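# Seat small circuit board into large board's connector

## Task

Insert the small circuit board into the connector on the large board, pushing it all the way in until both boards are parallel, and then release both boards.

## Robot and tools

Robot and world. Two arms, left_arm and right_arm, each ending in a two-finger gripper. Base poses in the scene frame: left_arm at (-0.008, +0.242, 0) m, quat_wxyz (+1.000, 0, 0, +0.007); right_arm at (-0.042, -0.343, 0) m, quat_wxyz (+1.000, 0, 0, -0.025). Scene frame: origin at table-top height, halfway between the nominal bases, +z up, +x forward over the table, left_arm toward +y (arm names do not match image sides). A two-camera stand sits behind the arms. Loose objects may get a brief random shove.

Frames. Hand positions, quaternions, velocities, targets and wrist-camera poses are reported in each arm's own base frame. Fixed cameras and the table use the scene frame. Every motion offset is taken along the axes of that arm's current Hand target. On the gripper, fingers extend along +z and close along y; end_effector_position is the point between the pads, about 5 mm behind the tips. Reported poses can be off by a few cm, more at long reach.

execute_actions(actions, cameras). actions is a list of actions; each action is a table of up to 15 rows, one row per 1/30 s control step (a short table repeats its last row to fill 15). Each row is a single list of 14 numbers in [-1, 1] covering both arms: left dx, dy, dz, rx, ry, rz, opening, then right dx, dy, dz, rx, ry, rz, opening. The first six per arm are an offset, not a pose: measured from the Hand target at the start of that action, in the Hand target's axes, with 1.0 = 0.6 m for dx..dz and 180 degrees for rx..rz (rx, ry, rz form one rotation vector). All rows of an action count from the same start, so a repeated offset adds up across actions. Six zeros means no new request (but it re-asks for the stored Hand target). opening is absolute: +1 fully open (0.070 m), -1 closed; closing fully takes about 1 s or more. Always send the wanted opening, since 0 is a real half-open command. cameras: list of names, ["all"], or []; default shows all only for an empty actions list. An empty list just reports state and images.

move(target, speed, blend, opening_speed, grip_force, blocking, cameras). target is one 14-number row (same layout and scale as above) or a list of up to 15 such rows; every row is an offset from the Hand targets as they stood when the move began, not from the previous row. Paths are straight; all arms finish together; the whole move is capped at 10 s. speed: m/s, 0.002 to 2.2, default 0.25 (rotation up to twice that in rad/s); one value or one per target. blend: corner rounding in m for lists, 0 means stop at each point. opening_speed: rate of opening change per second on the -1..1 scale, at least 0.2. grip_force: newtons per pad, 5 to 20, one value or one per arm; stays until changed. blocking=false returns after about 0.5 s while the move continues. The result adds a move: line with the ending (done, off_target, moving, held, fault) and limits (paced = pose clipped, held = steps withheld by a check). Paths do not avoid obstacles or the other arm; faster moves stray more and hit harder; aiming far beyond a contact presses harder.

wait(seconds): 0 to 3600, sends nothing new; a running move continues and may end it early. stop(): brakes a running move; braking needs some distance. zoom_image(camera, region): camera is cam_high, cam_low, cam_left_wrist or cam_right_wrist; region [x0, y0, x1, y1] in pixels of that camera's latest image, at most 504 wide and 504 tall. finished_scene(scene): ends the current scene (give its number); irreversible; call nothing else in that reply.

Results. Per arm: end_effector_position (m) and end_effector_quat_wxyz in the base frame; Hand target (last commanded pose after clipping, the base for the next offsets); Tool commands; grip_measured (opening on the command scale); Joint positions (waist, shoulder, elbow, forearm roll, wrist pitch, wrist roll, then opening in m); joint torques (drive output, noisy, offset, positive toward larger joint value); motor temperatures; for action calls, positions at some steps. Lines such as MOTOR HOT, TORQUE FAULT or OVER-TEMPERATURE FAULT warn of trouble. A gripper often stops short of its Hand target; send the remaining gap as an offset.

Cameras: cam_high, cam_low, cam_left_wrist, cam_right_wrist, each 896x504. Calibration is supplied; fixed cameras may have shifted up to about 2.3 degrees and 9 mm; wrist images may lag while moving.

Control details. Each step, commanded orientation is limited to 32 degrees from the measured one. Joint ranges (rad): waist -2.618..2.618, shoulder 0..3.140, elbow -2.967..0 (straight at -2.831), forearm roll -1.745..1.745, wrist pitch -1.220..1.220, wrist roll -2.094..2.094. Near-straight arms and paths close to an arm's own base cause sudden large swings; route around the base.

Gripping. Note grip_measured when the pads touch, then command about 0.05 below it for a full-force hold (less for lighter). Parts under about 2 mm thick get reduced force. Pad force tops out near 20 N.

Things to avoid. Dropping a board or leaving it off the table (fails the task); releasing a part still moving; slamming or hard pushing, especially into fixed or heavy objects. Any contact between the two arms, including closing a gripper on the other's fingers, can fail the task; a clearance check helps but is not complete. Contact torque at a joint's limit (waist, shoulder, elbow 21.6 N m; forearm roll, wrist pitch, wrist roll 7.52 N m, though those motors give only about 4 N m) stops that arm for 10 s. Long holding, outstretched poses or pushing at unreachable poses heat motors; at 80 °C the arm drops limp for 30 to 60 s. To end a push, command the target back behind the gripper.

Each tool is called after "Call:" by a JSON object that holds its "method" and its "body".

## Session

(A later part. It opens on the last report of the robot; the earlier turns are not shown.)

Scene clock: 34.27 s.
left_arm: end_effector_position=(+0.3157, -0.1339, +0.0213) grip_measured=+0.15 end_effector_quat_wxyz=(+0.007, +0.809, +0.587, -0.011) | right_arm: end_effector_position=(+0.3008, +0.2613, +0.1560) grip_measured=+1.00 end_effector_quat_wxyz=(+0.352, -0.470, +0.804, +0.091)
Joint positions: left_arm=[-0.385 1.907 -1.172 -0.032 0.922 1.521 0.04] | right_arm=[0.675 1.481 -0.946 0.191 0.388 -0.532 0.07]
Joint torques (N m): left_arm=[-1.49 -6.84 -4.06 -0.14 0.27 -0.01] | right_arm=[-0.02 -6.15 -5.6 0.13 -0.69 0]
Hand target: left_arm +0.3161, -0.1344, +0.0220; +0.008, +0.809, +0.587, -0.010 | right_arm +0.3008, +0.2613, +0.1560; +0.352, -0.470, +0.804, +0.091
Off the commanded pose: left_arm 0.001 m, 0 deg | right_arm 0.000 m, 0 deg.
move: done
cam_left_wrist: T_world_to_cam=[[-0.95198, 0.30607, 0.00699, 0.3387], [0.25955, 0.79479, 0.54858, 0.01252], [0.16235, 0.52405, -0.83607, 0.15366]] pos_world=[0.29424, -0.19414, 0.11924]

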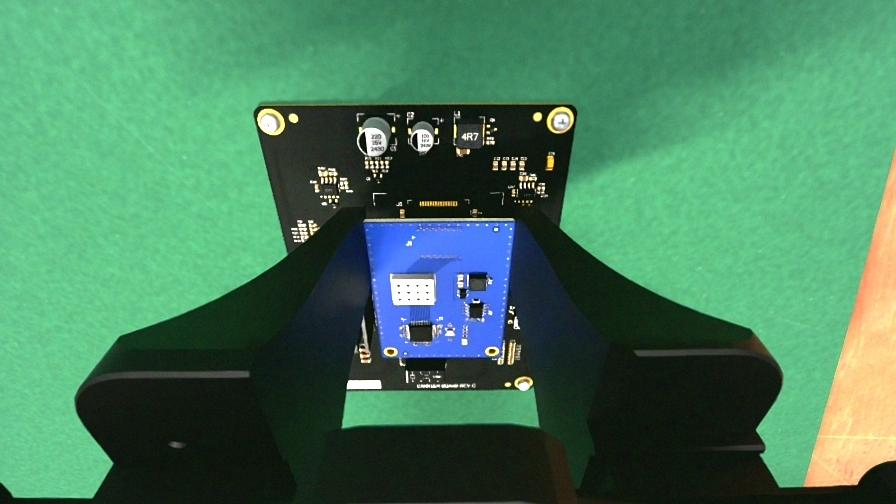

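Call:
{"method": "move", "body": {"target": [0, 0.0007, 0.010, 0, 0, 0, 0.0, 0, 0, 0, 0, 0, 0, 1], "speed": 0.04, "cameras": ["cam_left_wrist"]}}

Call:
{"method": "zoom_image", "body": {"camera": "cam_left_wrist", "region": [340, 130, 540, 250]}}

Scene clock: 36.67 s.
left_arm: end_effector_position=(+0.3172, -0.1347, +0.0165) grip_measured=+0.15 end_effector_quat_wxyz=(+0.009, +0.809, +0.587, -0.009) | right_arm: end_effector_position=(+0.3008, +0.2613, +0.1560) grip_measured=+1.00 end_effector_quat_wxyz=(+0.352, -0.470, +0.804, +0.091)
Joint positions: left_arm=[-0.385 1.918 -1.167 -0.032 0.902 1.521 0.04] | right_arm=[0.675 1.481 -0.946 0.191 0.388 -0.532 0.07]
Joint torques (N m): left_arm=[-1.57 -5.53 -2.75 -0.12 0.29 0.09] | right_arm=[-0.02 -6.15 -5.6 0.13 -0.69 0]
Hand target: left_arm +0.3165, -0.1347, +0.0160; +0.008, +0.809, +0.587, -0.010 | right_arm +0.3008, +0.2613, +0.1560; +0.352, -0.470, +0.804, +0.091
Off the commanded pose: left_arm 0.001 m, 0 deg | right_arm 0.000 m, 0 deg.
move: done
cam_left_wrist: T_world_to_cam=[[-0.9519, 0.30641, 0.00231, 0.34049], [0.25738, 0.79545, 0.54865, 0.01622], [0.16627, 0.52285, -0.83605, 0.14846]] pos_world=[0.29526, -0.19485, 0.11443]

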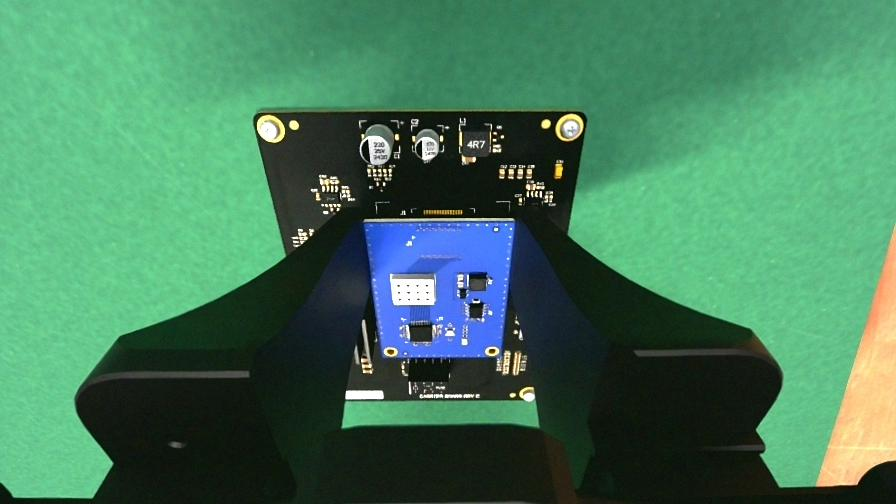

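Scaled by 2.520 from the camera's image (finer frame: 1280x720).

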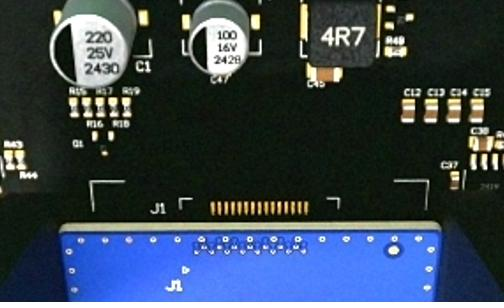

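Call:
{"method": "move", "body": {"target": [0, -0.0008, 0.005, 0, 0, 0, 0.0, 0, 0, 0, 0, 0, 0, 1], "speed": 0.03, "cameras": ["cam_left_wrist"]}}

Call:
{"method": "zoom_image", "body": {"camera": "cam_left_wrist", "region": [340, 130, 540, 250]}}

Scene clock: 40.27 s.
left_arm: end_effector_position=(+0.3159, -0.1343, +0.0128) grip_measured=+0.15 end_effector_quat_wxyz=(+0.008, +0.809, +0.588, -0.010) | right_arm: end_effector_position=(+0.3008, +0.2613, +0.1560) grip_measured=+1.00 end_effector_quat_wxyz=(+0.352, -0.470, +0.804, +0.091)
Joint positions: left_arm=[-0.385 1.923 -1.158 -0.033 0.891 1.521 0.04] | right_arm=[0.675 1.481 -0.946 0.191 0.388 -0.532 0.07]
Joint torques (N m): left_arm=[-1.68 -6.38 -3.45 -0.14 0.1 0.19] | right_arm=[-0.02 -6.15 -5.6 0.13 -0.69 0]
Hand target: left_arm +0.3160, -0.1346, +0.0130; +0.008, +0.809, +0.587, -0.010 | right_arm +0.3008, +0.2613, +0.1560; +0.352, -0.470, +0.804, +0.091
Off the commanded pose: left_arm 0.000 m, 0 deg | right_arm 0.000 m, 0 deg.
move: done
cam_left_wrist: T_world_to_cam=[[-0.95213, 0.30565, 0.00589, 0.33906], [0.25865, 0.79516, 0.54848, 0.01783], [0.16295, 0.52374, -0.83615, 0.14652]] pos_world=[0.29434, -0.19455, 0.11074]

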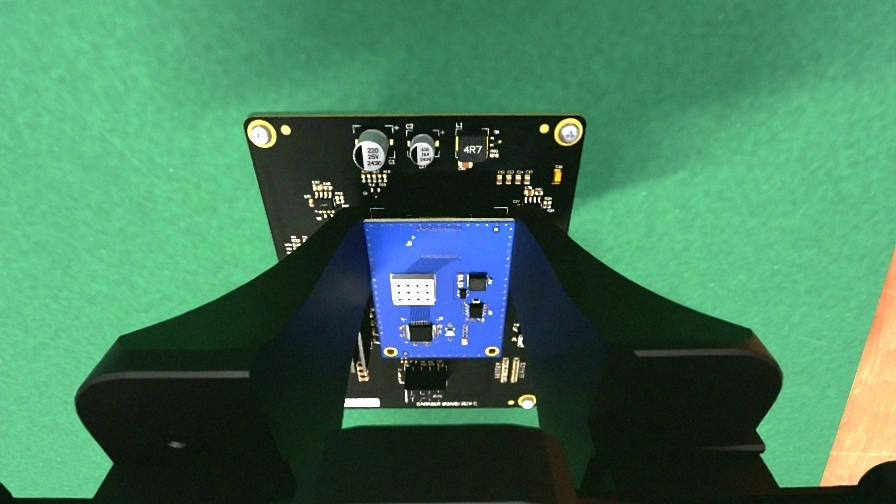

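Scaled by 2.520 from the camera's image (finer frame: 1280x720).

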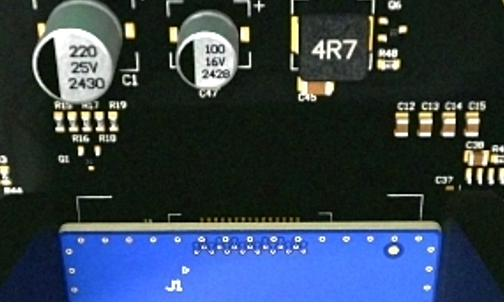

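Call:
{"method": "move", "body": {"target": [0.0017, 0.0002, 0.004, 0, 0, 0, 0.0, 0, 0, 0, 0, 0, 0, 1], "speed": 0.02, "cameras": ["cam_left_wrist"]}}

Call:
{"method": "zoom_image", "body": {"camera": "cam_left_wrist", "region": [340, 130, 540, 250]}}

Scene clock: 42.20 s.
left_arm: end_effector_position=(+0.3168, -0.1343, +0.0113) grip_measured=+0.15 end_effector_quat_wxyz=(+0.009, +0.810, +0.587, -0.009) | right_arm: end_effector_position=(+0.3008, +0.2613, +0.1560) grip_measured=+1.00 end_effector_quat_wxyz=(+0.352, -0.470, +0.804, +0.091)
Joint positions: left_arm=[-0.385 1.927 -1.156 -0.033 0.882 1.524 0.04] | right_arm=[0.675 1.481 -0.946 0.191 0.388 -0.532 0.07]
Joint torques (N m): left_arm=[-0.26 -4.83 -2.14 -0.04 0.21 0.12] | right_arm=[-0.02 -6.15 -5.6 0.13 -0.69 0]
Hand target: left_arm +0.3164, -0.1338, +0.0105; +0.008, +0.809, +0.587, -0.010 | right_arm +0.3008, +0.2613, +0.1560; +0.352, -0.470, +0.804, +0.091
Off the commanded pose: left_arm 0.001 m, 0 deg | right_arm 0.000 m, 0 deg.
move: done
cam_left_wrist: T_world_to_cam=[[-0.95152, 0.30758, 0.0023, 0.34], [0.2584, 0.79528, 0.54841, 0.01849], [0.16685, 0.52242, -0.8362, 0.14369]] pos_world=[0.29476, -0.19435, 0.10923]

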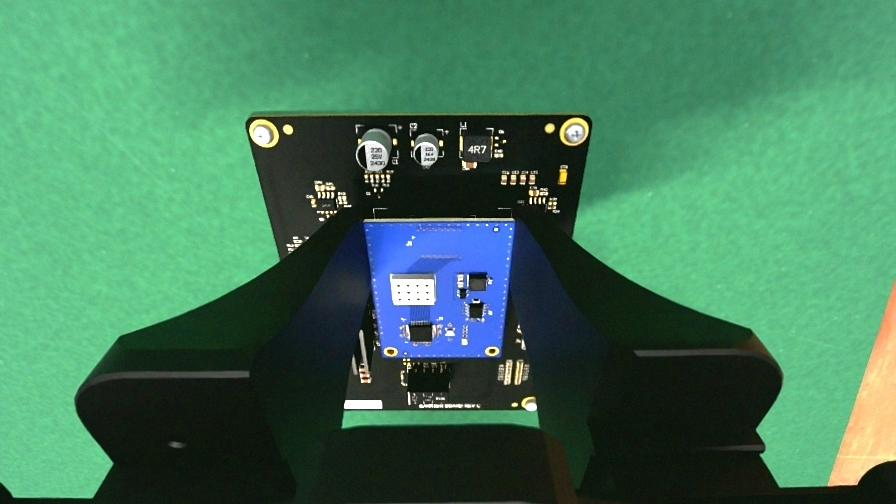

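Scaled by 2.520 from the camera's image (finer frame: 1280x720).

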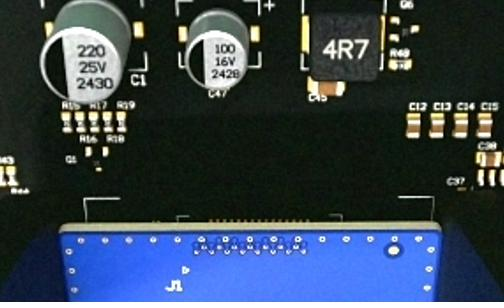

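Call:
{"method": "execute_actions", "body": {"actions": [[[0,0,0,0,0,0,0,0,0,0,0,0,0,1]],[[0,0,0,0,0,0,0,0,0,0,0,0,0,1]]]}}

Scene clock: 43.70 s.
left_arm: end_effector_position=(+0.3168, -0.1340, +0.0110) grip_measured=+0.15 end_effector_quat_wxyz=(+0.009, +0.809, +0.587, -0.010) | right_arm: end_effector_position=(+0.3008, +0.2613, +0.1560) grip_measured=+1.00 end_effector_quat_wxyz=(+0.352, -0.470, +0.804, +0.091)
Joint positions: left_arm=[-0.384 1.928 -1.156 -0.033 0.882 1.524 0.04] | right_arm=[0.675 1.481 -0.946 0.191 0.388 -0.532 0.07]
Joint torques (N m): left_arm=[-0.37 -2.12 -0.2 0.43 0.57 -0.02] | right_arm=[-0.02 -6.15 -5.61 0.13 -0.69 0]
Hand target: left_arm +0.3164, -0.1338, +0.0105; +0.008, +0.809, +0.587, -0.010 | right_arm +0.3008, +0.2613, +0.1560; +0.352, -0.470, +0.804, +0.091
Off the commanded pose: left_arm 0.001 m, 0 deg | right_arm 0.000 m, 0 deg.
Step readings (end_effector_position of left_arm | right_arm):
0: (+0.3169, -0.1340, +0.0113) | (+0.3008, +0.2613, +0.1560)
1: (+0.3169, -0.1340, +0.0113) | (+0.3008, +0.2613, +0.1560)
2: (+0.3169, -0.1340, +0.0113) | (+0.3008, +0.2613, +0.1560)
4: (+0.3169, -0.1340, +0.0113) | (+0.3008, +0.2613, +0.1560)
8: (+0.3169, -0.1340, +0.0113) | (+0.3008, +0.2613, +0.1560)
15: (+0.3169, -0.1340, +0.0113) | (+0.3008, +0.2613, +0.1560)
16: (+0.3169, -0.1340, +0.0113) | (+0.3008, +0.2613, +0.1560)
17: (+0.3169, -0.1340, +0.0113) | (+0.3008, +0.2613, +0.1560)
19: (+0.3168, -0.1340, +0.0110) | (+0.3008, +0.2613, +0.1560)
23: (+0.3168, -0.1340, +0.0110) | (+0.3008, +0.2613, +0.1560)
30: (+0.3168, -0.1340, +0.0110) | (+0.3008, +0.2613, +0.1560)

Call:
{"method": "move", "body": {"target": [[0, 0, -0.0042, 0, 0, 0, 0.0, 0, 0, 0, 0, 0, 0, 1], [0.0033, -0.001, -0.0042, 0, 0, 0, 0.0, 0, 0, 0, 0, 0, 0, 1]], "speed": 0.03, "cameras": ["cam_left_wrist"]}}

Call:
{"method": "zoom_image", "body": {"camera": "cam_left_wrist", "region": [340, 130, 540, 250]}}

Scene clock: 69.57 s.
left_arm: end_effector_position=(+0.3158, -0.1314, +0.0122) grip_measured=+0.15 end_effector_quat_wxyz=(+0.007, +0.809, +0.587, -0.011) | right_arm: end_effector_position=(+0.3008, +0.2613, +0.1560) grip_measured=+1.00 end_effector_quat_wxyz=(+0.352, -0.470, +0.804, +0.091)
Joint positions: left_arm=[-0.378 1.922 -1.154 -0.033 0.89 1.529 0.04] | right_arm=[0.675 1.481 -0.946 0.191 0.388 -0.532 0.07]
Joint torques (N m): left_arm=[-0.67 -7.35 -3.95 0.16 -0.02 0.19] | right_arm=[-0.03 -6.15 -5.61 0.13 -0.69 0]
Hand target: left_arm +0.3165, -0.1316, +0.0130; +0.008, +0.809, +0.587, -0.010 | right_arm +0.3008, +0.2613, +0.1560; +0.352, -0.470, +0.804, +0.091
Off the commanded pose: left_arm 0.001 m, 0 deg | right_arm 0.000 m, 0 deg.
move: done
cam_left_wrist: T_world_to_cam=[[-0.952, 0.30599, 0.00808, 0.33805], [0.26006, 0.79463, 0.54858, 0.01524], [0.16144, 0.52435, -0.83606, 0.14512]] pos_world=[0.29444, -0.19164, 0.11024]

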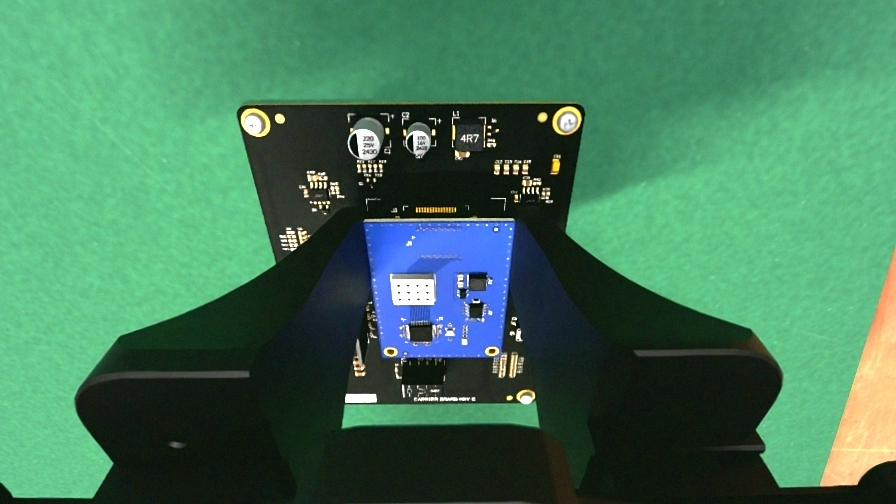

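Scaled by 2.520 from the camera's image (finer frame: 1280x720).

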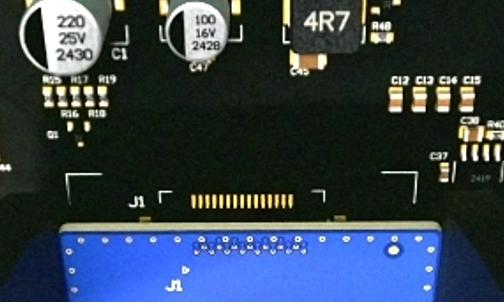

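Call:
{"method": "move", "body": {"target": [0.0, 0.0012, 0.0, 0, 0, 0, 0.0, 0, 0, 0, 0, 0, 0, 1], "speed": 0.03, "cameras": ["cam_left_wrist"]}}

Call:
{"method": "zoom_image", "body": {"camera": "cam_left_wrist", "region": [340, 130, 540, 250]}}

Scene clock: 70.33 s.
left_arm: end_effector_position=(+0.3174, -0.1320, +0.0133) grip_measured=+0.15 end_effector_quat_wxyz=(+0.009, +0.809, +0.587, -0.010) | right_arm: end_effector_position=(+0.3008, +0.2613, +0.1560) grip_measured=+1.00 end_effector_quat_wxyz=(+0.352, -0.470, +0.804, +0.091)
Joint positions: left_arm=[-0.378 1.922 -1.159 -0.033 0.891 1.53 0.04] | right_arm=[0.675 1.481 -0.946 0.191 0.388 -0.532 0.07]
Joint torques (N m): left_arm=[-1.01 -5.63 -3.45 0.12 0.33 0.18] | right_arm=[-0.01 -6.16 -5.61 0.13 -0.69 0]
Hand target: left_arm +0.3172, -0.1319, +0.0130; +0.008, +0.809, +0.587, -0.010 | right_arm +0.3008, +0.2613, +0.1560; +0.352, -0.470, +0.804, +0.091
Off the commanded pose: left_arm 0.000 m, 0 deg | right_arm 0.000 m, 0 deg.
move: done
cam_left_wrist: T_world_to_cam=[[-0.95177, 0.30678, 0.00372, 0.33983], [0.25849, 0.79531, 0.54833, 0.01537], [0.16526, 0.52285, -0.83625, 0.14472]] pos_world=[0.29555, -0.19215, 0.11133]

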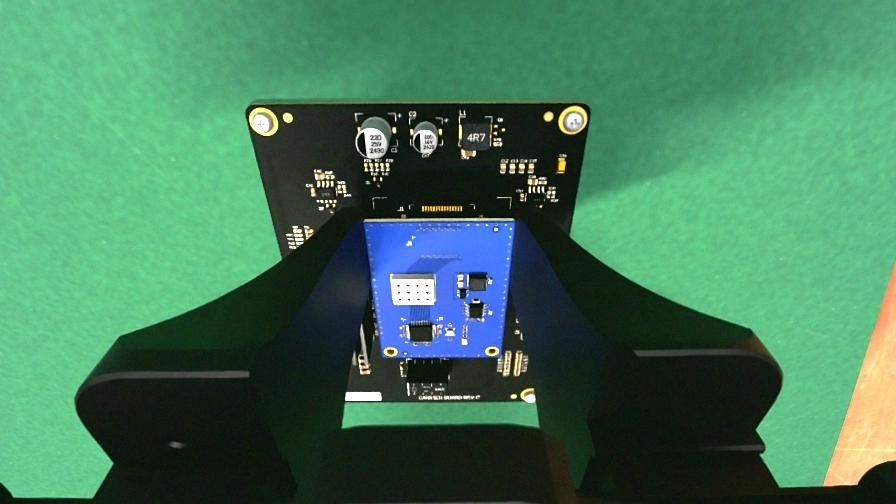

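Scaled by 2.520 from the camera's image (finer frame: 1280x720).

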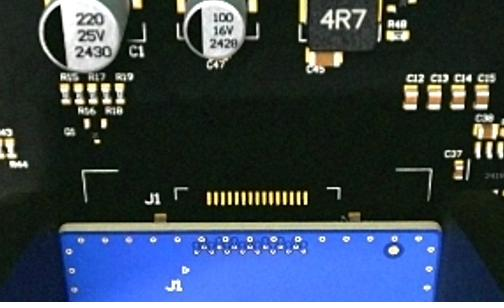

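Call:
{"method": "move", "body": {"target": [0.0, -0.0012, 0.002, 0, 0, 0, 0.0, 0, 0, 0, 0, 0, 0, 1], "speed": 0.03, "cameras": ["cam_left_wrist"]}}

Call:
{"method": "zoom_image", "body": {"camera": "cam_left_wrist", "region": [340, 130, 540, 250]}}

Scene clock: 71.07 s.
left_arm: end_effector_position=(+0.3166, -0.1317, +0.0120) grip_measured=+0.15 end_effector_quat_wxyz=(+0.008, +0.809, +0.587, -0.010) | right_arm: end_effector_position=(+0.3008, +0.2613, +0.1560) grip_measured=+1.00 end_effector_quat_wxyz=(+0.352, -0.470, +0.804, +0.091)
Joint positions: left_arm=[-0.378 1.923 -1.154 -0.033 0.886 1.53 0.04] | right_arm=[0.675 1.481 -0.946 0.191 0.388 -0.532 0.07]
Joint torques (N m): left_arm=[-1.72 -5.74 -2.56 0 -0.01 0.2] | right_arm=[-0.03 -6.16 -5.61 0.13 -0.69 0]
Hand target: left_arm +0.3165, -0.1317, +0.0118; +0.008, +0.809, +0.587, -0.010 | right_arm +0.3008, +0.2613, +0.1560; +0.352, -0.470, +0.804, +0.091
Off the commanded pose: left_arm 0.000 m, 0 deg | right_arm 0.000 m, 0 deg.
move: done
cam_left_wrist: T_world_to_cam=[[-0.9518, 0.30667, 0.00486, 0.33894], [0.25896, 0.79503, 0.54851, 0.01587], [0.16435, 0.52333, -0.83613, 0.14386]] pos_world=[0.29485, -0.19185, 0.10993]

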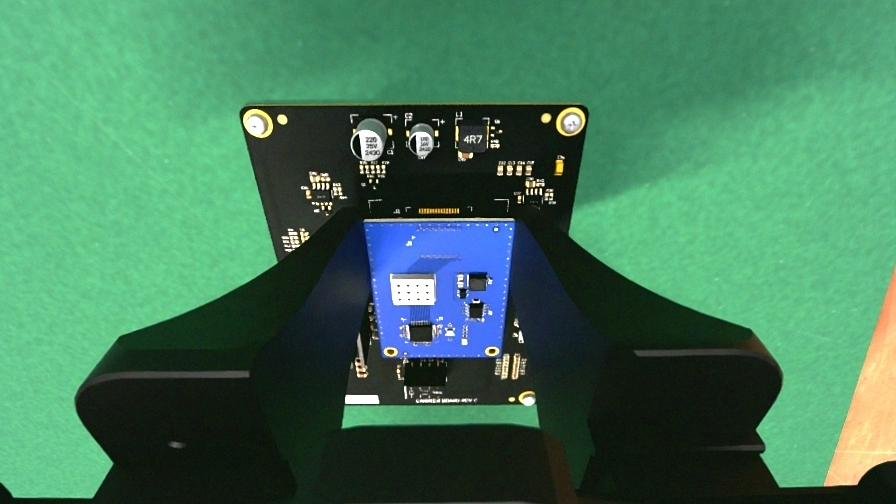

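Scaled by 2.520 from the camera's image (finer frame: 1280x720).

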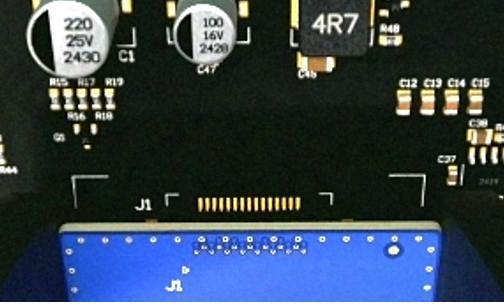

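Call:
{"method": "move", "body": {"target": [0.0, 0.0003, 0.005, 0, 0, 0, 0.0, 0, 0, 0, 0, 0, 0, 1], "speed": 0.02, "cameras": ["cam_left_wrist"]}}

Call:
{"method": "zoom_image", "body": {"camera": "cam_left_wrist", "region": [340, 130, 540, 250]}}

Scene clock: 71.80 s.
left_arm: end_effector_position=(+0.3176, -0.1320, +0.0109) grip_measured=+0.15 end_effector_quat_wxyz=(+0.010, +0.809, +0.587, -0.009) | right_arm: end_effector_position=(+0.3008, +0.2613, +0.1560) grip_measured=+1.00 end_effector_quat_wxyz=(+0.352, -0.470, +0.804, +0.091)
Joint positions: left_arm=[-0.378 1.925 -1.152 -0.033 0.877 1.53 0.04] | right_arm=[0.675 1.481 -0.946 0.191 0.388 -0.532 0.07]
Joint torques (N m): left_arm=[-1.74 -0.18 -0.12 -0.33 -1.4 0.15] | right_arm=[-0.02 -6.16 -5.61 0.13 -0.69 0]
Hand target: left_arm +0.3166, -0.1318, +0.0088; +0.008, +0.809, +0.587, -0.010 | right_arm +0.3008, +0.2613, +0.1560; +0.352, -0.470, +0.804, +0.091
Off the commanded pose: left_arm 0.002 m, 0 deg | right_arm 0.000 m, 0 deg.
move: done
cam_left_wrist: T_world_to_cam=[[-0.95187, 0.3065, 0.00002, 0.34011], [0.2563, 0.79596, 0.54842, 0.01745], [0.16807, 0.52203, -0.8362, 0.1416]] pos_world=[0.29547, -0.19205, 0.10883]

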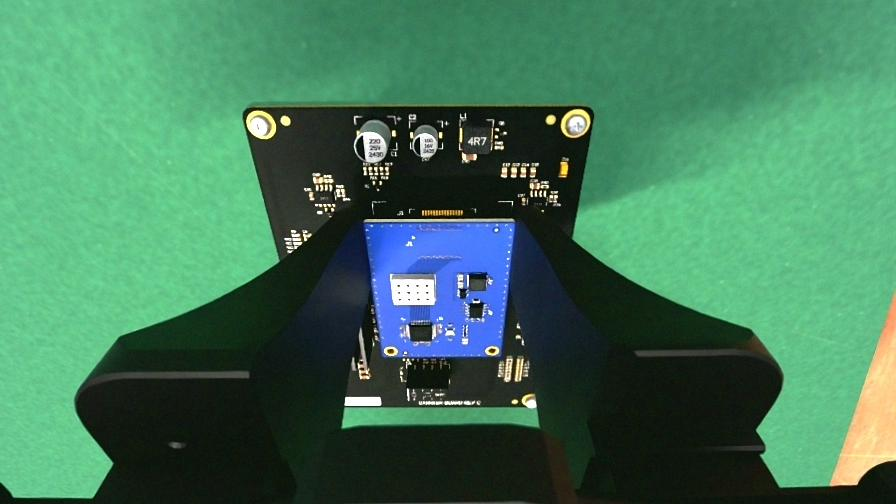

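Scaled by 2.520 from the camera's image (finer frame: 1280x720).

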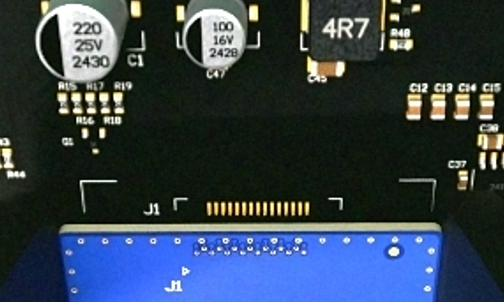

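Call:
{"method": "zoom_image", "body": {"camera": "cam_left_wrist", "region": [320, 290, 560, 420]}}

Scaled by 2.100 from the camera's image (finer frame: 1280x720).

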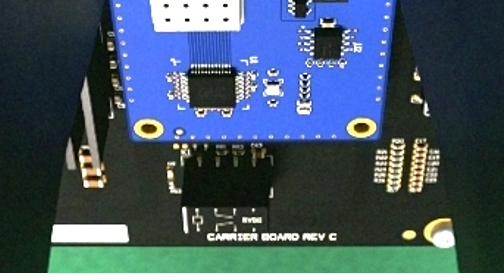

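Call:
{"method": "move", "body": {"target": [0.0, -0.0017, 0.0, 0, 0, 0, 0.0, 0, 0, 0, 0, 0, 0, 1], "speed": 0.02, "cameras": ["cam_left_wrist"]}}

Call:
{"method": "zoom_image", "body": {"camera": "cam_left_wrist", "region": [340, 130, 540, 250]}}

Scene clock: 73.40 s.
left_arm: end_effector_position=(+0.3161, -0.1315, +0.0084) grip_measured=+0.15 end_effector_quat_wxyz=(+0.009, +0.809, +0.587, -0.010) | right_arm: end_effector_position=(+0.3008, +0.2613, +0.1560) grip_measured=+1.00 end_effector_quat_wxyz=(+0.352, -0.470, +0.804, +0.091)
Joint positions: left_arm=[-0.378 1.928 -1.145 -0.034 0.872 1.53 0.04] | right_arm=[0.675 1.481 -0.946 0.191 0.388 -0.532 0.07]
Joint torques (N m): left_arm=[-2.58 -1.92 1.82 -0.77 1.49 0.03] | right_arm=[-0.01 -6.15 -5.61 0.13 -0.69 0]
Hand target: left_arm +0.3157, -0.1315, +0.0088; +0.008, +0.809, +0.587, -0.010 | right_arm +0.3008, +0.2613, +0.1560; +0.352, -0.470, +0.804, +0.091
Off the commanded pose: left_arm 0.001 m, 0 deg | right_arm 0.000 m, 0 deg.
move: done
cam_left_wrist: T_world_to_cam=[[-0.9521, 0.30576, 0.00407, 0.33842], [0.25786, 0.79563, 0.54816, 0.01824], [0.16437, 0.52296, -0.83636, 0.14086]] pos_world=[0.29435, -0.19165, 0.10643]

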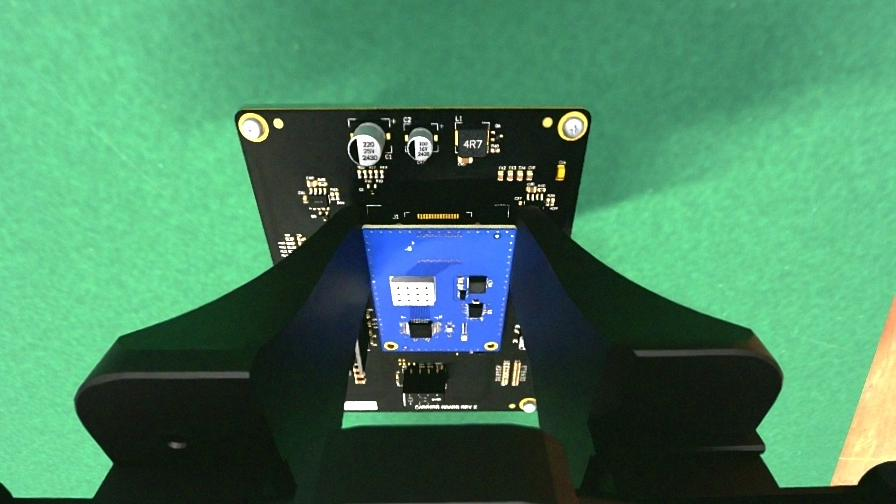

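Scaled by 2.520 from the camera's image (finer frame: 1280x720).

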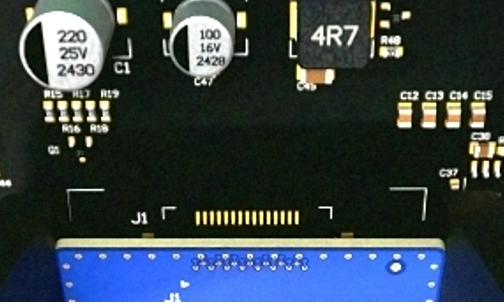

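Call:
{"method": "move", "body": {"target": [[0.0, 0, -0.008, 0, 0, 0, 0.0, 0, 0, 0, 0, 0, 0, 1],[0.0, 0.0005, -0.008, 0, 0.035, 0, 0.0, 0, 0, 0, 0, 0, 0, 1]], "speed": 0.04, "cameras": ["cam_left_wrist"]}}

Call:
{"method": "zoom_image", "body": {"camera": "cam_left_wrist", "region": [320, 130, 560, 370]}}

Scene clock: 76.70 s.
left_arm: end_effector_position=(+0.3161, -0.1315, +0.0138) grip_measured=+0.15 end_effector_quat_wxyz=(-0.024, +0.809, +0.587, +0.035) | right_arm: end_effector_position=(+0.3008, +0.2613, +0.1560) grip_measured=+1.00 end_effector_quat_wxyz=(+0.352, -0.470, +0.804, +0.091)
Joint positions: left_arm=[-0.449 1.926 -1.164 0.107 0.908 1.371 0.04] | right_arm=[0.675 1.481 -0.946 0.191 0.388 -0.532 0.07]
Joint torques (N m): left_arm=[-1.28 -5.67 -3.8 0 0.25 0.19] | right_arm=[-0.02 -6.16 -5.6 0.13 -0.69 0]
Hand target: left_arm +0.3160, -0.1315, +0.0136; -0.024, +0.809, +0.587, +0.034 | right_arm +0.3008, +0.2613, +0.1560; +0.352, -0.470, +0.804, +0.091
Off the commanded pose: left_arm 0.000 m, 0 deg | right_arm 0.000 m, 0 deg.
move: done
cam_left_wrist: T_world_to_cam=[[-0.95207, 0.30587, 0.00342, 0.33839], [0.23784, 0.73319, 0.63708, 0.01214], [0.19236, 0.60735, -0.77079, 0.14664]] pos_world=[0.29108, -0.20147, 0.10414]

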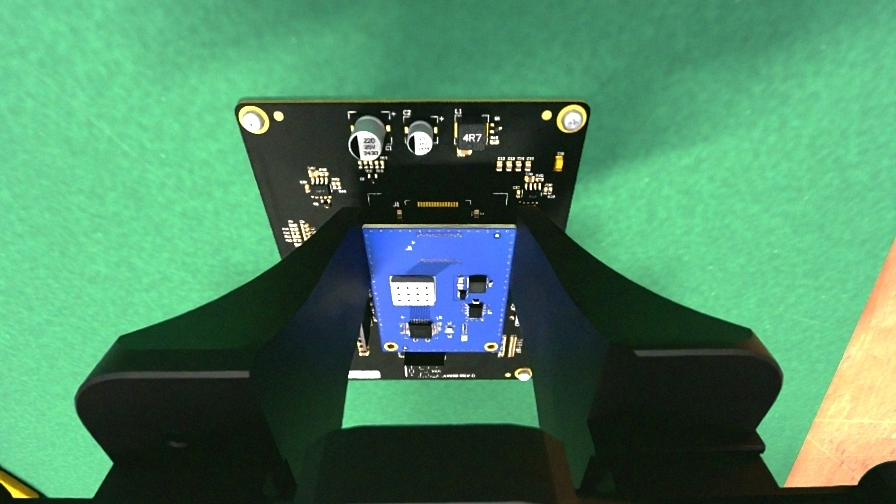

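Scaled by 2.100 from the camera's image (finer frame: 1280x720).

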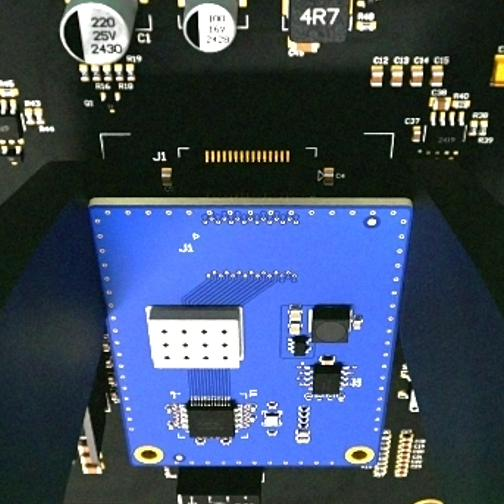

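Call:
{"method": "move", "body": {"target": [0.0333, 0.0, -0.02, 0, 0, 0, 0.0, 0, 0, 0, 0, 0, 0, 1], "speed": 0.1, "cameras": ["cam_left_wrist"]}}

Call:
{"method": "zoom_image", "body": {"camera": "cam_left_wrist", "region": [370, 120, 510, 220]}}

Scene clock: 79.37 s.
left_arm: end_effector_position=(+0.3221, -0.1128, +0.0276) grip_measured=+0.15 end_effector_quat_wxyz=(-0.024, +0.808, +0.587, +0.034) | right_arm: end_effector_position=(+0.3008, +0.2613, +0.1560) grip_measured=+1.00 end_effector_quat_wxyz=(+0.352, -0.470, +0.804, +0.091)
Joint positions: left_arm=[-0.392 1.894 -1.177 0.104 0.949 1.433 0.04] | right_arm=[0.675 1.481 -0.946 0.191 0.388 -0.532 0.07]
Joint torques (N m): left_arm=[-1.63 -6.26 -3.38 0 -0.01 -0.15] | right_arm=[-0.02 -6.15 -5.61 0.13 -0.69 0]
Hand target: left_arm +0.3218, -0.1135, +0.0272; -0.024, +0.809, +0.587, +0.034 | right_arm +0.3008, +0.2613, +0.1560; +0.352, -0.470, +0.804, +0.091
Off the commanded pose: left_arm 0.001 m, 0 deg | right_arm 0.000 m, 0 deg.
move: done
cam_left_wrist: T_world_to_cam=[[-0.95227, 0.30523, 0.00451, 0.33827], [0.23801, 0.73313, 0.63708, -0.0118], [0.19115, 0.60775, -0.77078, 0.14524]] pos_world=[0.29717, -0.18287, 0.11794]

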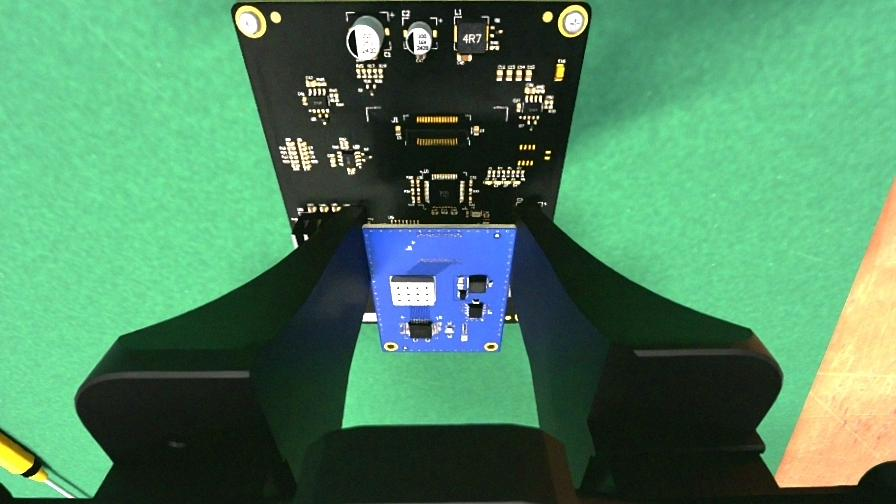

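Scaled by 3.600 from the camera's image (finer frame: 1280x720).

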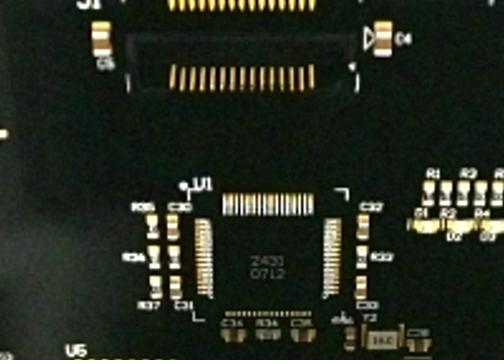

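Call:
{"method": "zoom_image", "body": {"camera": "cam_left_wrist", "region": [395, 100, 485, 160]}}

Call:
{"method": "zoom_image", "body": {"camera": "cam_left_wrist", "region": [350, 95, 530, 235]}}

Scaled by 5.600 from the camera's image (finer frame: 1280x720).

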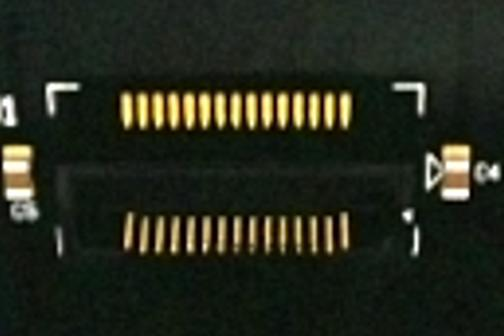

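Scaled by 2.800 from the camera's image (finer frame: 1280x720).

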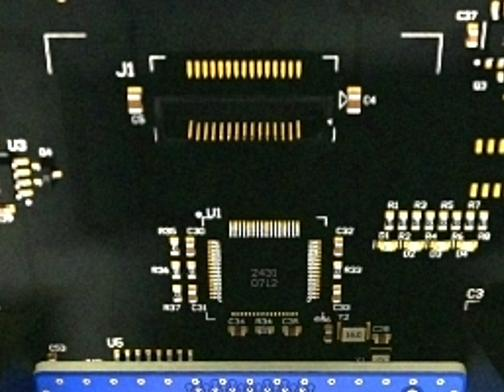

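Call:
{"method": "move", "body": {"target": [-0.0319, 0.0011, 0.0197, 0, 0, 0, 0.0, 0, 0, 0, 0, 0, 0, 1], "speed": 0.06, "cameras": ["cam_left_wrist"]}}

Call:
{"method": "zoom_image", "body": {"camera": "cam_left_wrist", "region": [340, 130, 540, 250]}}

Scene clock: 81.17 s.
left_arm: end_effector_position=(+0.3166, -0.1313, +0.0134) grip_measured=+0.15 end_effector_quat_wxyz=(-0.024, +0.809, +0.587, +0.034) | right_arm: end_effector_position=(+0.3008, +0.2613, +0.1560) grip_measured=+1.00 end_effector_quat_wxyz=(+0.352, -0.470, +0.804, +0.091)
Joint positions: left_arm=[-0.447 1.929 -1.167 0.106 0.909 1.374 0.04] | right_arm=[0.675 1.481 -0.946 0.191 0.388 -0.532 0.07]
Joint torques (N m): left_arm=[-0.38 -6.68 -2.89 0.28 0.31 0.21] | right_arm=[-0.01 -6.16 -5.6 0.13 -0.69 0]
Hand target: left_arm +0.3169, -0.1309, +0.0138; -0.024, +0.809, +0.587, +0.034 | right_arm +0.3008, +0.2613, +0.1560; +0.352, -0.470, +0.804, +0.091
Off the commanded pose: left_arm 0.001 m, 0 deg | right_arm 0.000 m, 0 deg.
move: done
cam_left_wrist: T_world_to_cam=[[-0.95202, 0.306, 0.00499, 0.33887], [0.23901, 0.73323, 0.63659, 0.01181], [0.19114, 0.60724, -0.77118, 0.14659]] pos_world=[0.29177, -0.20137, 0.10384]

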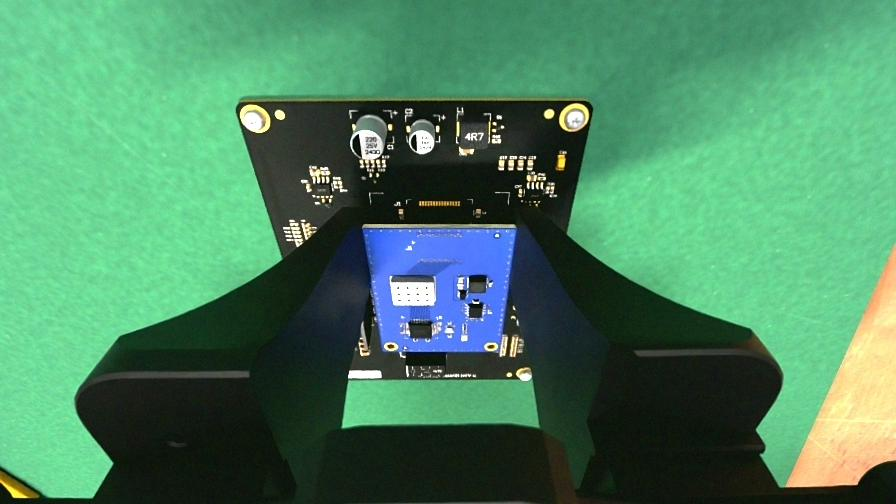

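Scaled by 2.520 from the camera's image (finer frame: 1280x720).

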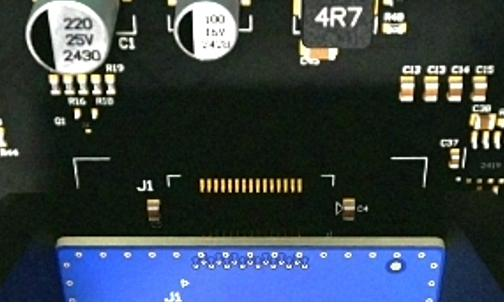

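Call:
{"method": "move", "body": {"target": [-0.0006, 0.0, 0.0073, 0, 0, 0, 0.0, 0, 0, 0, 0, 0, 0, 1], "speed": 0.03, "cameras": ["cam_left_wrist"]}}

Call:
{"method": "zoom_image", "body": {"camera": "cam_left_wrist", "region": [340, 130, 540, 250]}}

Scene clock: 81.93 s.
left_arm: end_effector_position=(+0.3170, -0.1312, +0.0098) grip_measured=+0.15 end_effector_quat_wxyz=(-0.023, +0.809, +0.586, +0.034) | right_arm: end_effector_position=(+0.3008, +0.2613, +0.1560) grip_measured=+1.00 end_effector_quat_wxyz=(+0.352, -0.470, +0.804, +0.091)
Joint positions: left_arm=[-0.446 1.936 -1.161 0.106 0.894 1.374 0.04] | right_arm=[0.675 1.481 -0.946 0.191 0.388 -0.532 0.07]
Joint torques (N m): left_arm=[-0.27 -5.7 -2.7 0.25 0.26 -0.15] | right_arm=[-0.02 -6.15 -5.6 0.13 -0.69 0]
Hand target: left_arm +0.3169, -0.1309, +0.0094; -0.024, +0.809, +0.587, +0.034 | right_arm +0.3008, +0.2613, +0.1560; +0.352, -0.470, +0.804, +0.091
Off the commanded pose: left_arm 0.001 m, 0 deg | right_arm 0.000 m, 0 deg.
move: done
cam_left_wrist: T_world_to_cam=[[-0.95175, 0.30687, 0.00327, 0.33917], [0.23873, 0.73361, 0.63626, 0.01405], [0.19284, 0.60633, -0.77147, 0.14296]] pos_world=[0.29188, -0.20107, 0.10024]

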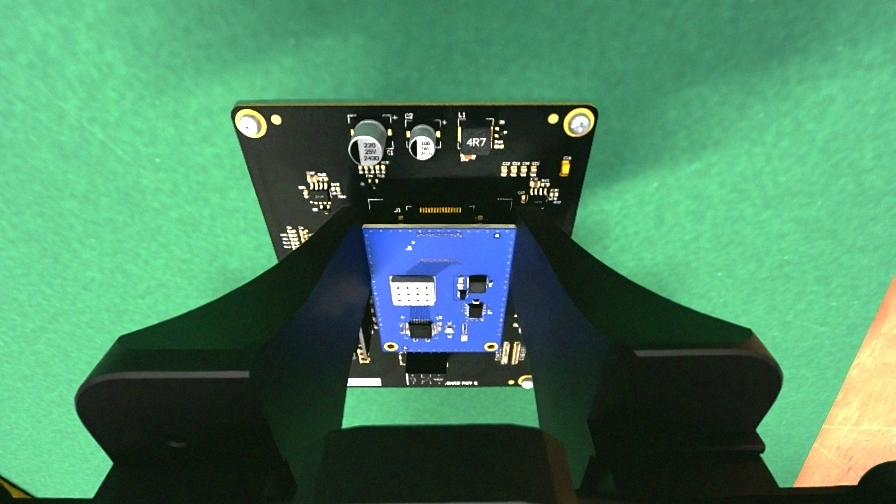

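Scaled by 2.520 from the camera's image (finer frame: 1280x720).

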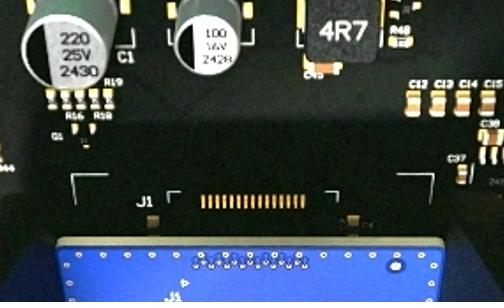

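Call:
{"method": "move", "body": {"target": [-0.0003, -0.0007, 0.003, 0, 0, 0, 0.0, 0, 0, 0, 0, 0, 0, 1], "speed": 0.02, "cameras": ["cam_left_wrist"]}}

Call:
{"method": "zoom_image", "body": {"camera": "cam_left_wrist", "region": [340, 130, 540, 250]}}

Scene clock: 82.70 s.
left_arm: end_effector_position=(+0.3166, -0.1308, +0.0080) grip_measured=+0.15 end_effector_quat_wxyz=(-0.024, +0.809, +0.586, +0.035) | right_arm: end_effector_position=(+0.3008, +0.2613, +0.1560) grip_measured=+1.00 end_effector_quat_wxyz=(+0.352, -0.470, +0.804, +0.091)
Joint positions: left_arm=[-0.446 1.938 -1.156 0.108 0.888 1.372 0.04] | right_arm=[0.675 1.481 -0.946 0.191 0.388 -0.532 0.07]
Joint torques (N m): left_arm=[-1.14 -5.42 -2.51 -0.33 0.15 -0.09] | right_arm=[-0.02 -6.16 -5.61 0.13 -0.69 0]
Hand target: left_arm +0.3165, -0.1308, +0.0076; -0.024, +0.809, +0.587, +0.034 | right_arm +0.3008, +0.2613, +0.1560; +0.352, -0.470, +0.804, +0.091
Off the commanded pose: left_arm 0.000 m, 0 deg | right_arm 0.000 m, 0 deg.
move: done
cam_left_wrist: T_world_to_cam=[[-0.95182, 0.30662, 0.00396, 0.3387], [0.23874, 0.73289, 0.63709, 0.01488], [0.19244, 0.60734, -0.77078, 0.14162]] pos_world=[0.29158, -0.20077, 0.09834]

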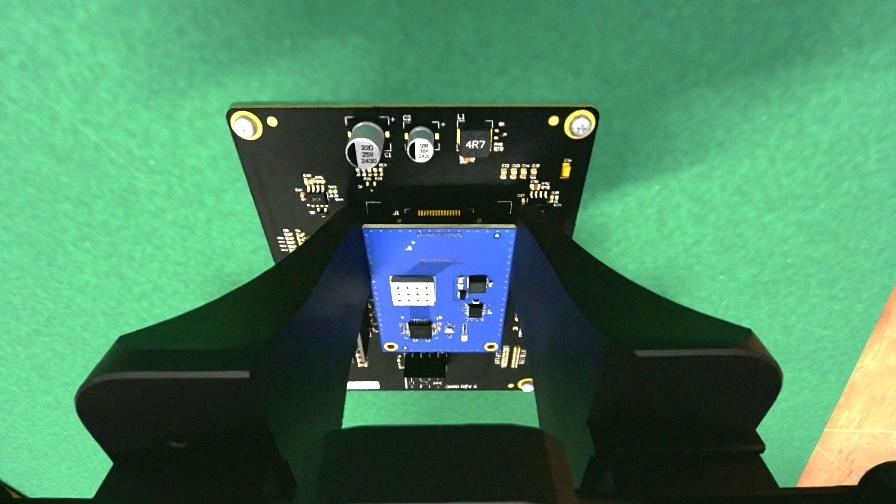

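Scaled by 2.520 from the camera's image (finer frame: 1280x720).

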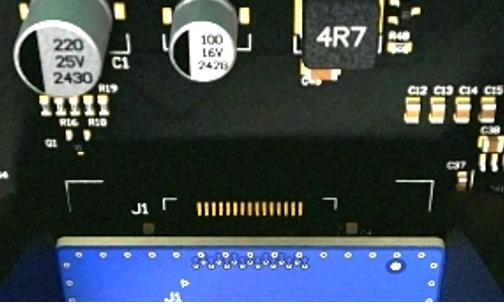

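Call:
{"method": "move", "body": {"target": [-0.0005, -0.0005, 0.004, 0, 0, 0, 0.0, 0, 0, 0, 0, 0, 0, 1], "speed": 0.02, "cameras": ["cam_left_wrist"]}}

Call:
{"method": "zoom_image", "body": {"camera": "cam_left_wrist", "region": [340, 130, 540, 250]}}

Scene clock: 83.43 s.
left_arm: end_effector_position=(+0.3166, -0.1309, +0.0064) grip_measured=+0.15 end_effector_quat_wxyz=(-0.023, +0.809, +0.587, +0.035) | right_arm: end_effector_position=(+0.3008, +0.2613, +0.1560) grip_measured=+1.00 end_effector_quat_wxyz=(+0.352, -0.470, +0.804, +0.091)
Joint positions: left_arm=[-0.446 1.941 -1.153 0.108 0.881 1.371 0.04] | right_arm=[0.675 1.481 -0.946 0.191 0.388 -0.532 0.07]
Joint torques (N m): left_arm=[-2.38 -2.93 -0.64 -0.55 -0.97 -0.22] | right_arm=[-0.02 -6.16 -5.61 0.13 -0.69 0]
Hand target: left_arm +0.3162, -0.1308, +0.0052; -0.024, +0.809, +0.587, +0.034 | right_arm +0.3008, +0.2613, +0.1560; +0.352, -0.470, +0.804, +0.091
Off the commanded pose: left_arm 0.001 m, 0 deg | right_arm 0.000 m, 0 deg.
move: done
cam_left_wrist: T_world_to_cam=[[-0.95195, 0.30624, 0.00272, 0.33873], [0.23782, 0.73361, 0.6366, 0.01646], [0.19296, 0.60666, -0.77119, 0.14022]] pos_world=[0.29148, -0.20087, 0.09674]

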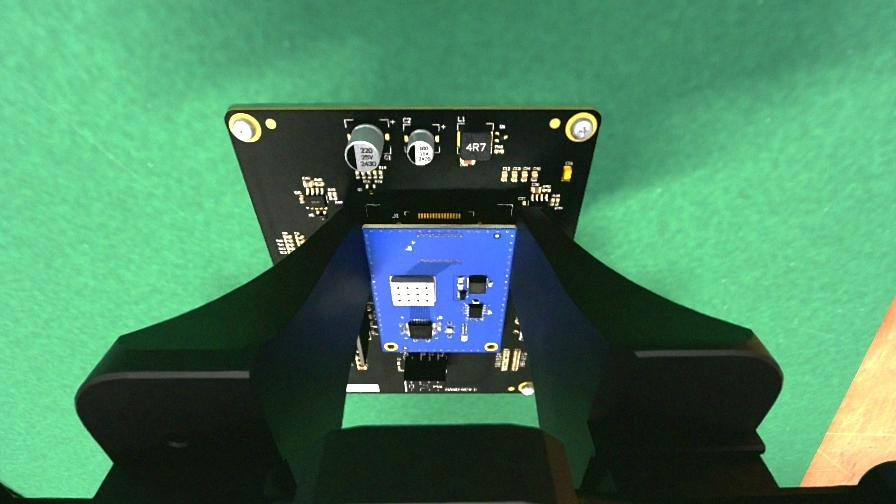

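Scaled by 2.520 from the camera's image (finer frame: 1280x720).

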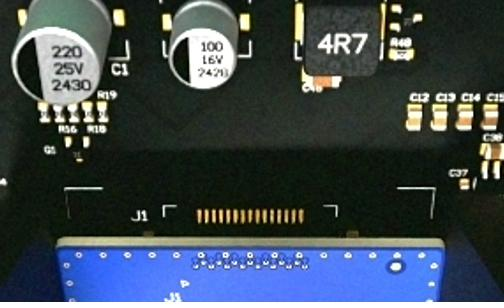

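Call:
{"method": "move", "body": {"target": [-0.0003, 0, 0.004, 0, 0, 0, 0.0, 0, 0, 0, 0, 0, 0, 1], "speed": 0.02, "cameras": ["cam_left_wrist"]}}

Call:
{"method": "zoom_image", "body": {"camera": "cam_left_wrist", "region": [320, 130, 560, 370]}}

Scene clock: 84.17 s.
left_arm: end_effector_position=(+0.3164, -0.1307, +0.0056) grip_measured=+0.16 end_effector_quat_wxyz=(-0.023, +0.809, +0.587, +0.035) | right_arm: end_effector_position=(+0.3008, +0.2613, +0.1560) grip_measured=+1.00 end_effector_quat_wxyz=(+0.352, -0.470, +0.804, +0.091)
Joint positions: left_arm=[-0.446 1.941 -1.149 0.109 0.875 1.37 0.04] | right_arm=[0.675 1.481 -0.946 0.191 0.388 -0.532 0.07]
Joint torques (N m): left_arm=[-2.65 4.96 1.63 -1.15 -5.15 -0.42] | right_arm=[-0.02 -6.16 -5.6 0.13 -0.69 0]
Hand target: left_arm +0.3162, -0.1308, +0.0028; -0.024, +0.809, +0.587, +0.034 | right_arm +0.3008, +0.2613, +0.1560; +0.352, -0.470, +0.804, +0.091
Off the commanded pose: left_arm 0.003 m, 0 deg | right_arm 0.000 m, 0 deg.
move: done
cam_left_wrist: T_world_to_cam=[[-0.95195, 0.30626, 0.00128, 0.33853], [0.23694, 0.73382, 0.63669, 0.01718], [0.19405, 0.6064, -0.77112, 0.13916]] pos_world=[0.29118, -0.20067, 0.09594]

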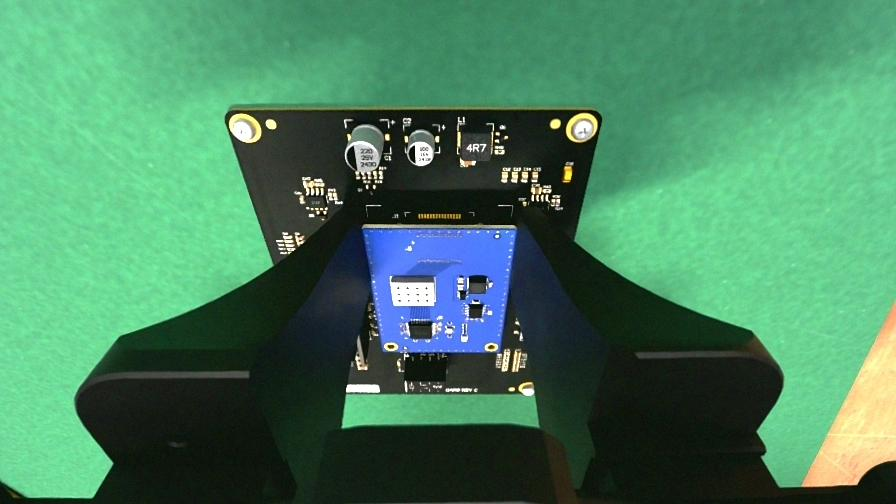

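Scaled by 2.100 from the camera's image (finer frame: 1280x720).

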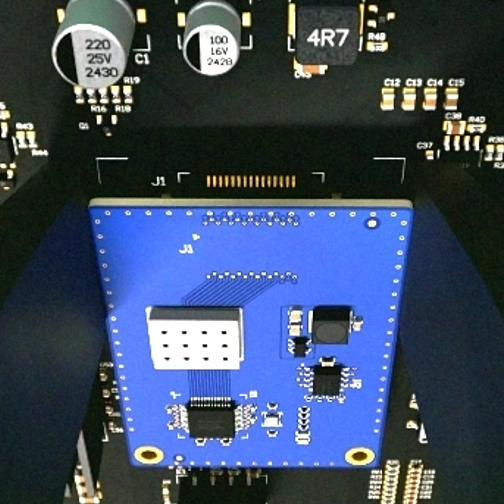

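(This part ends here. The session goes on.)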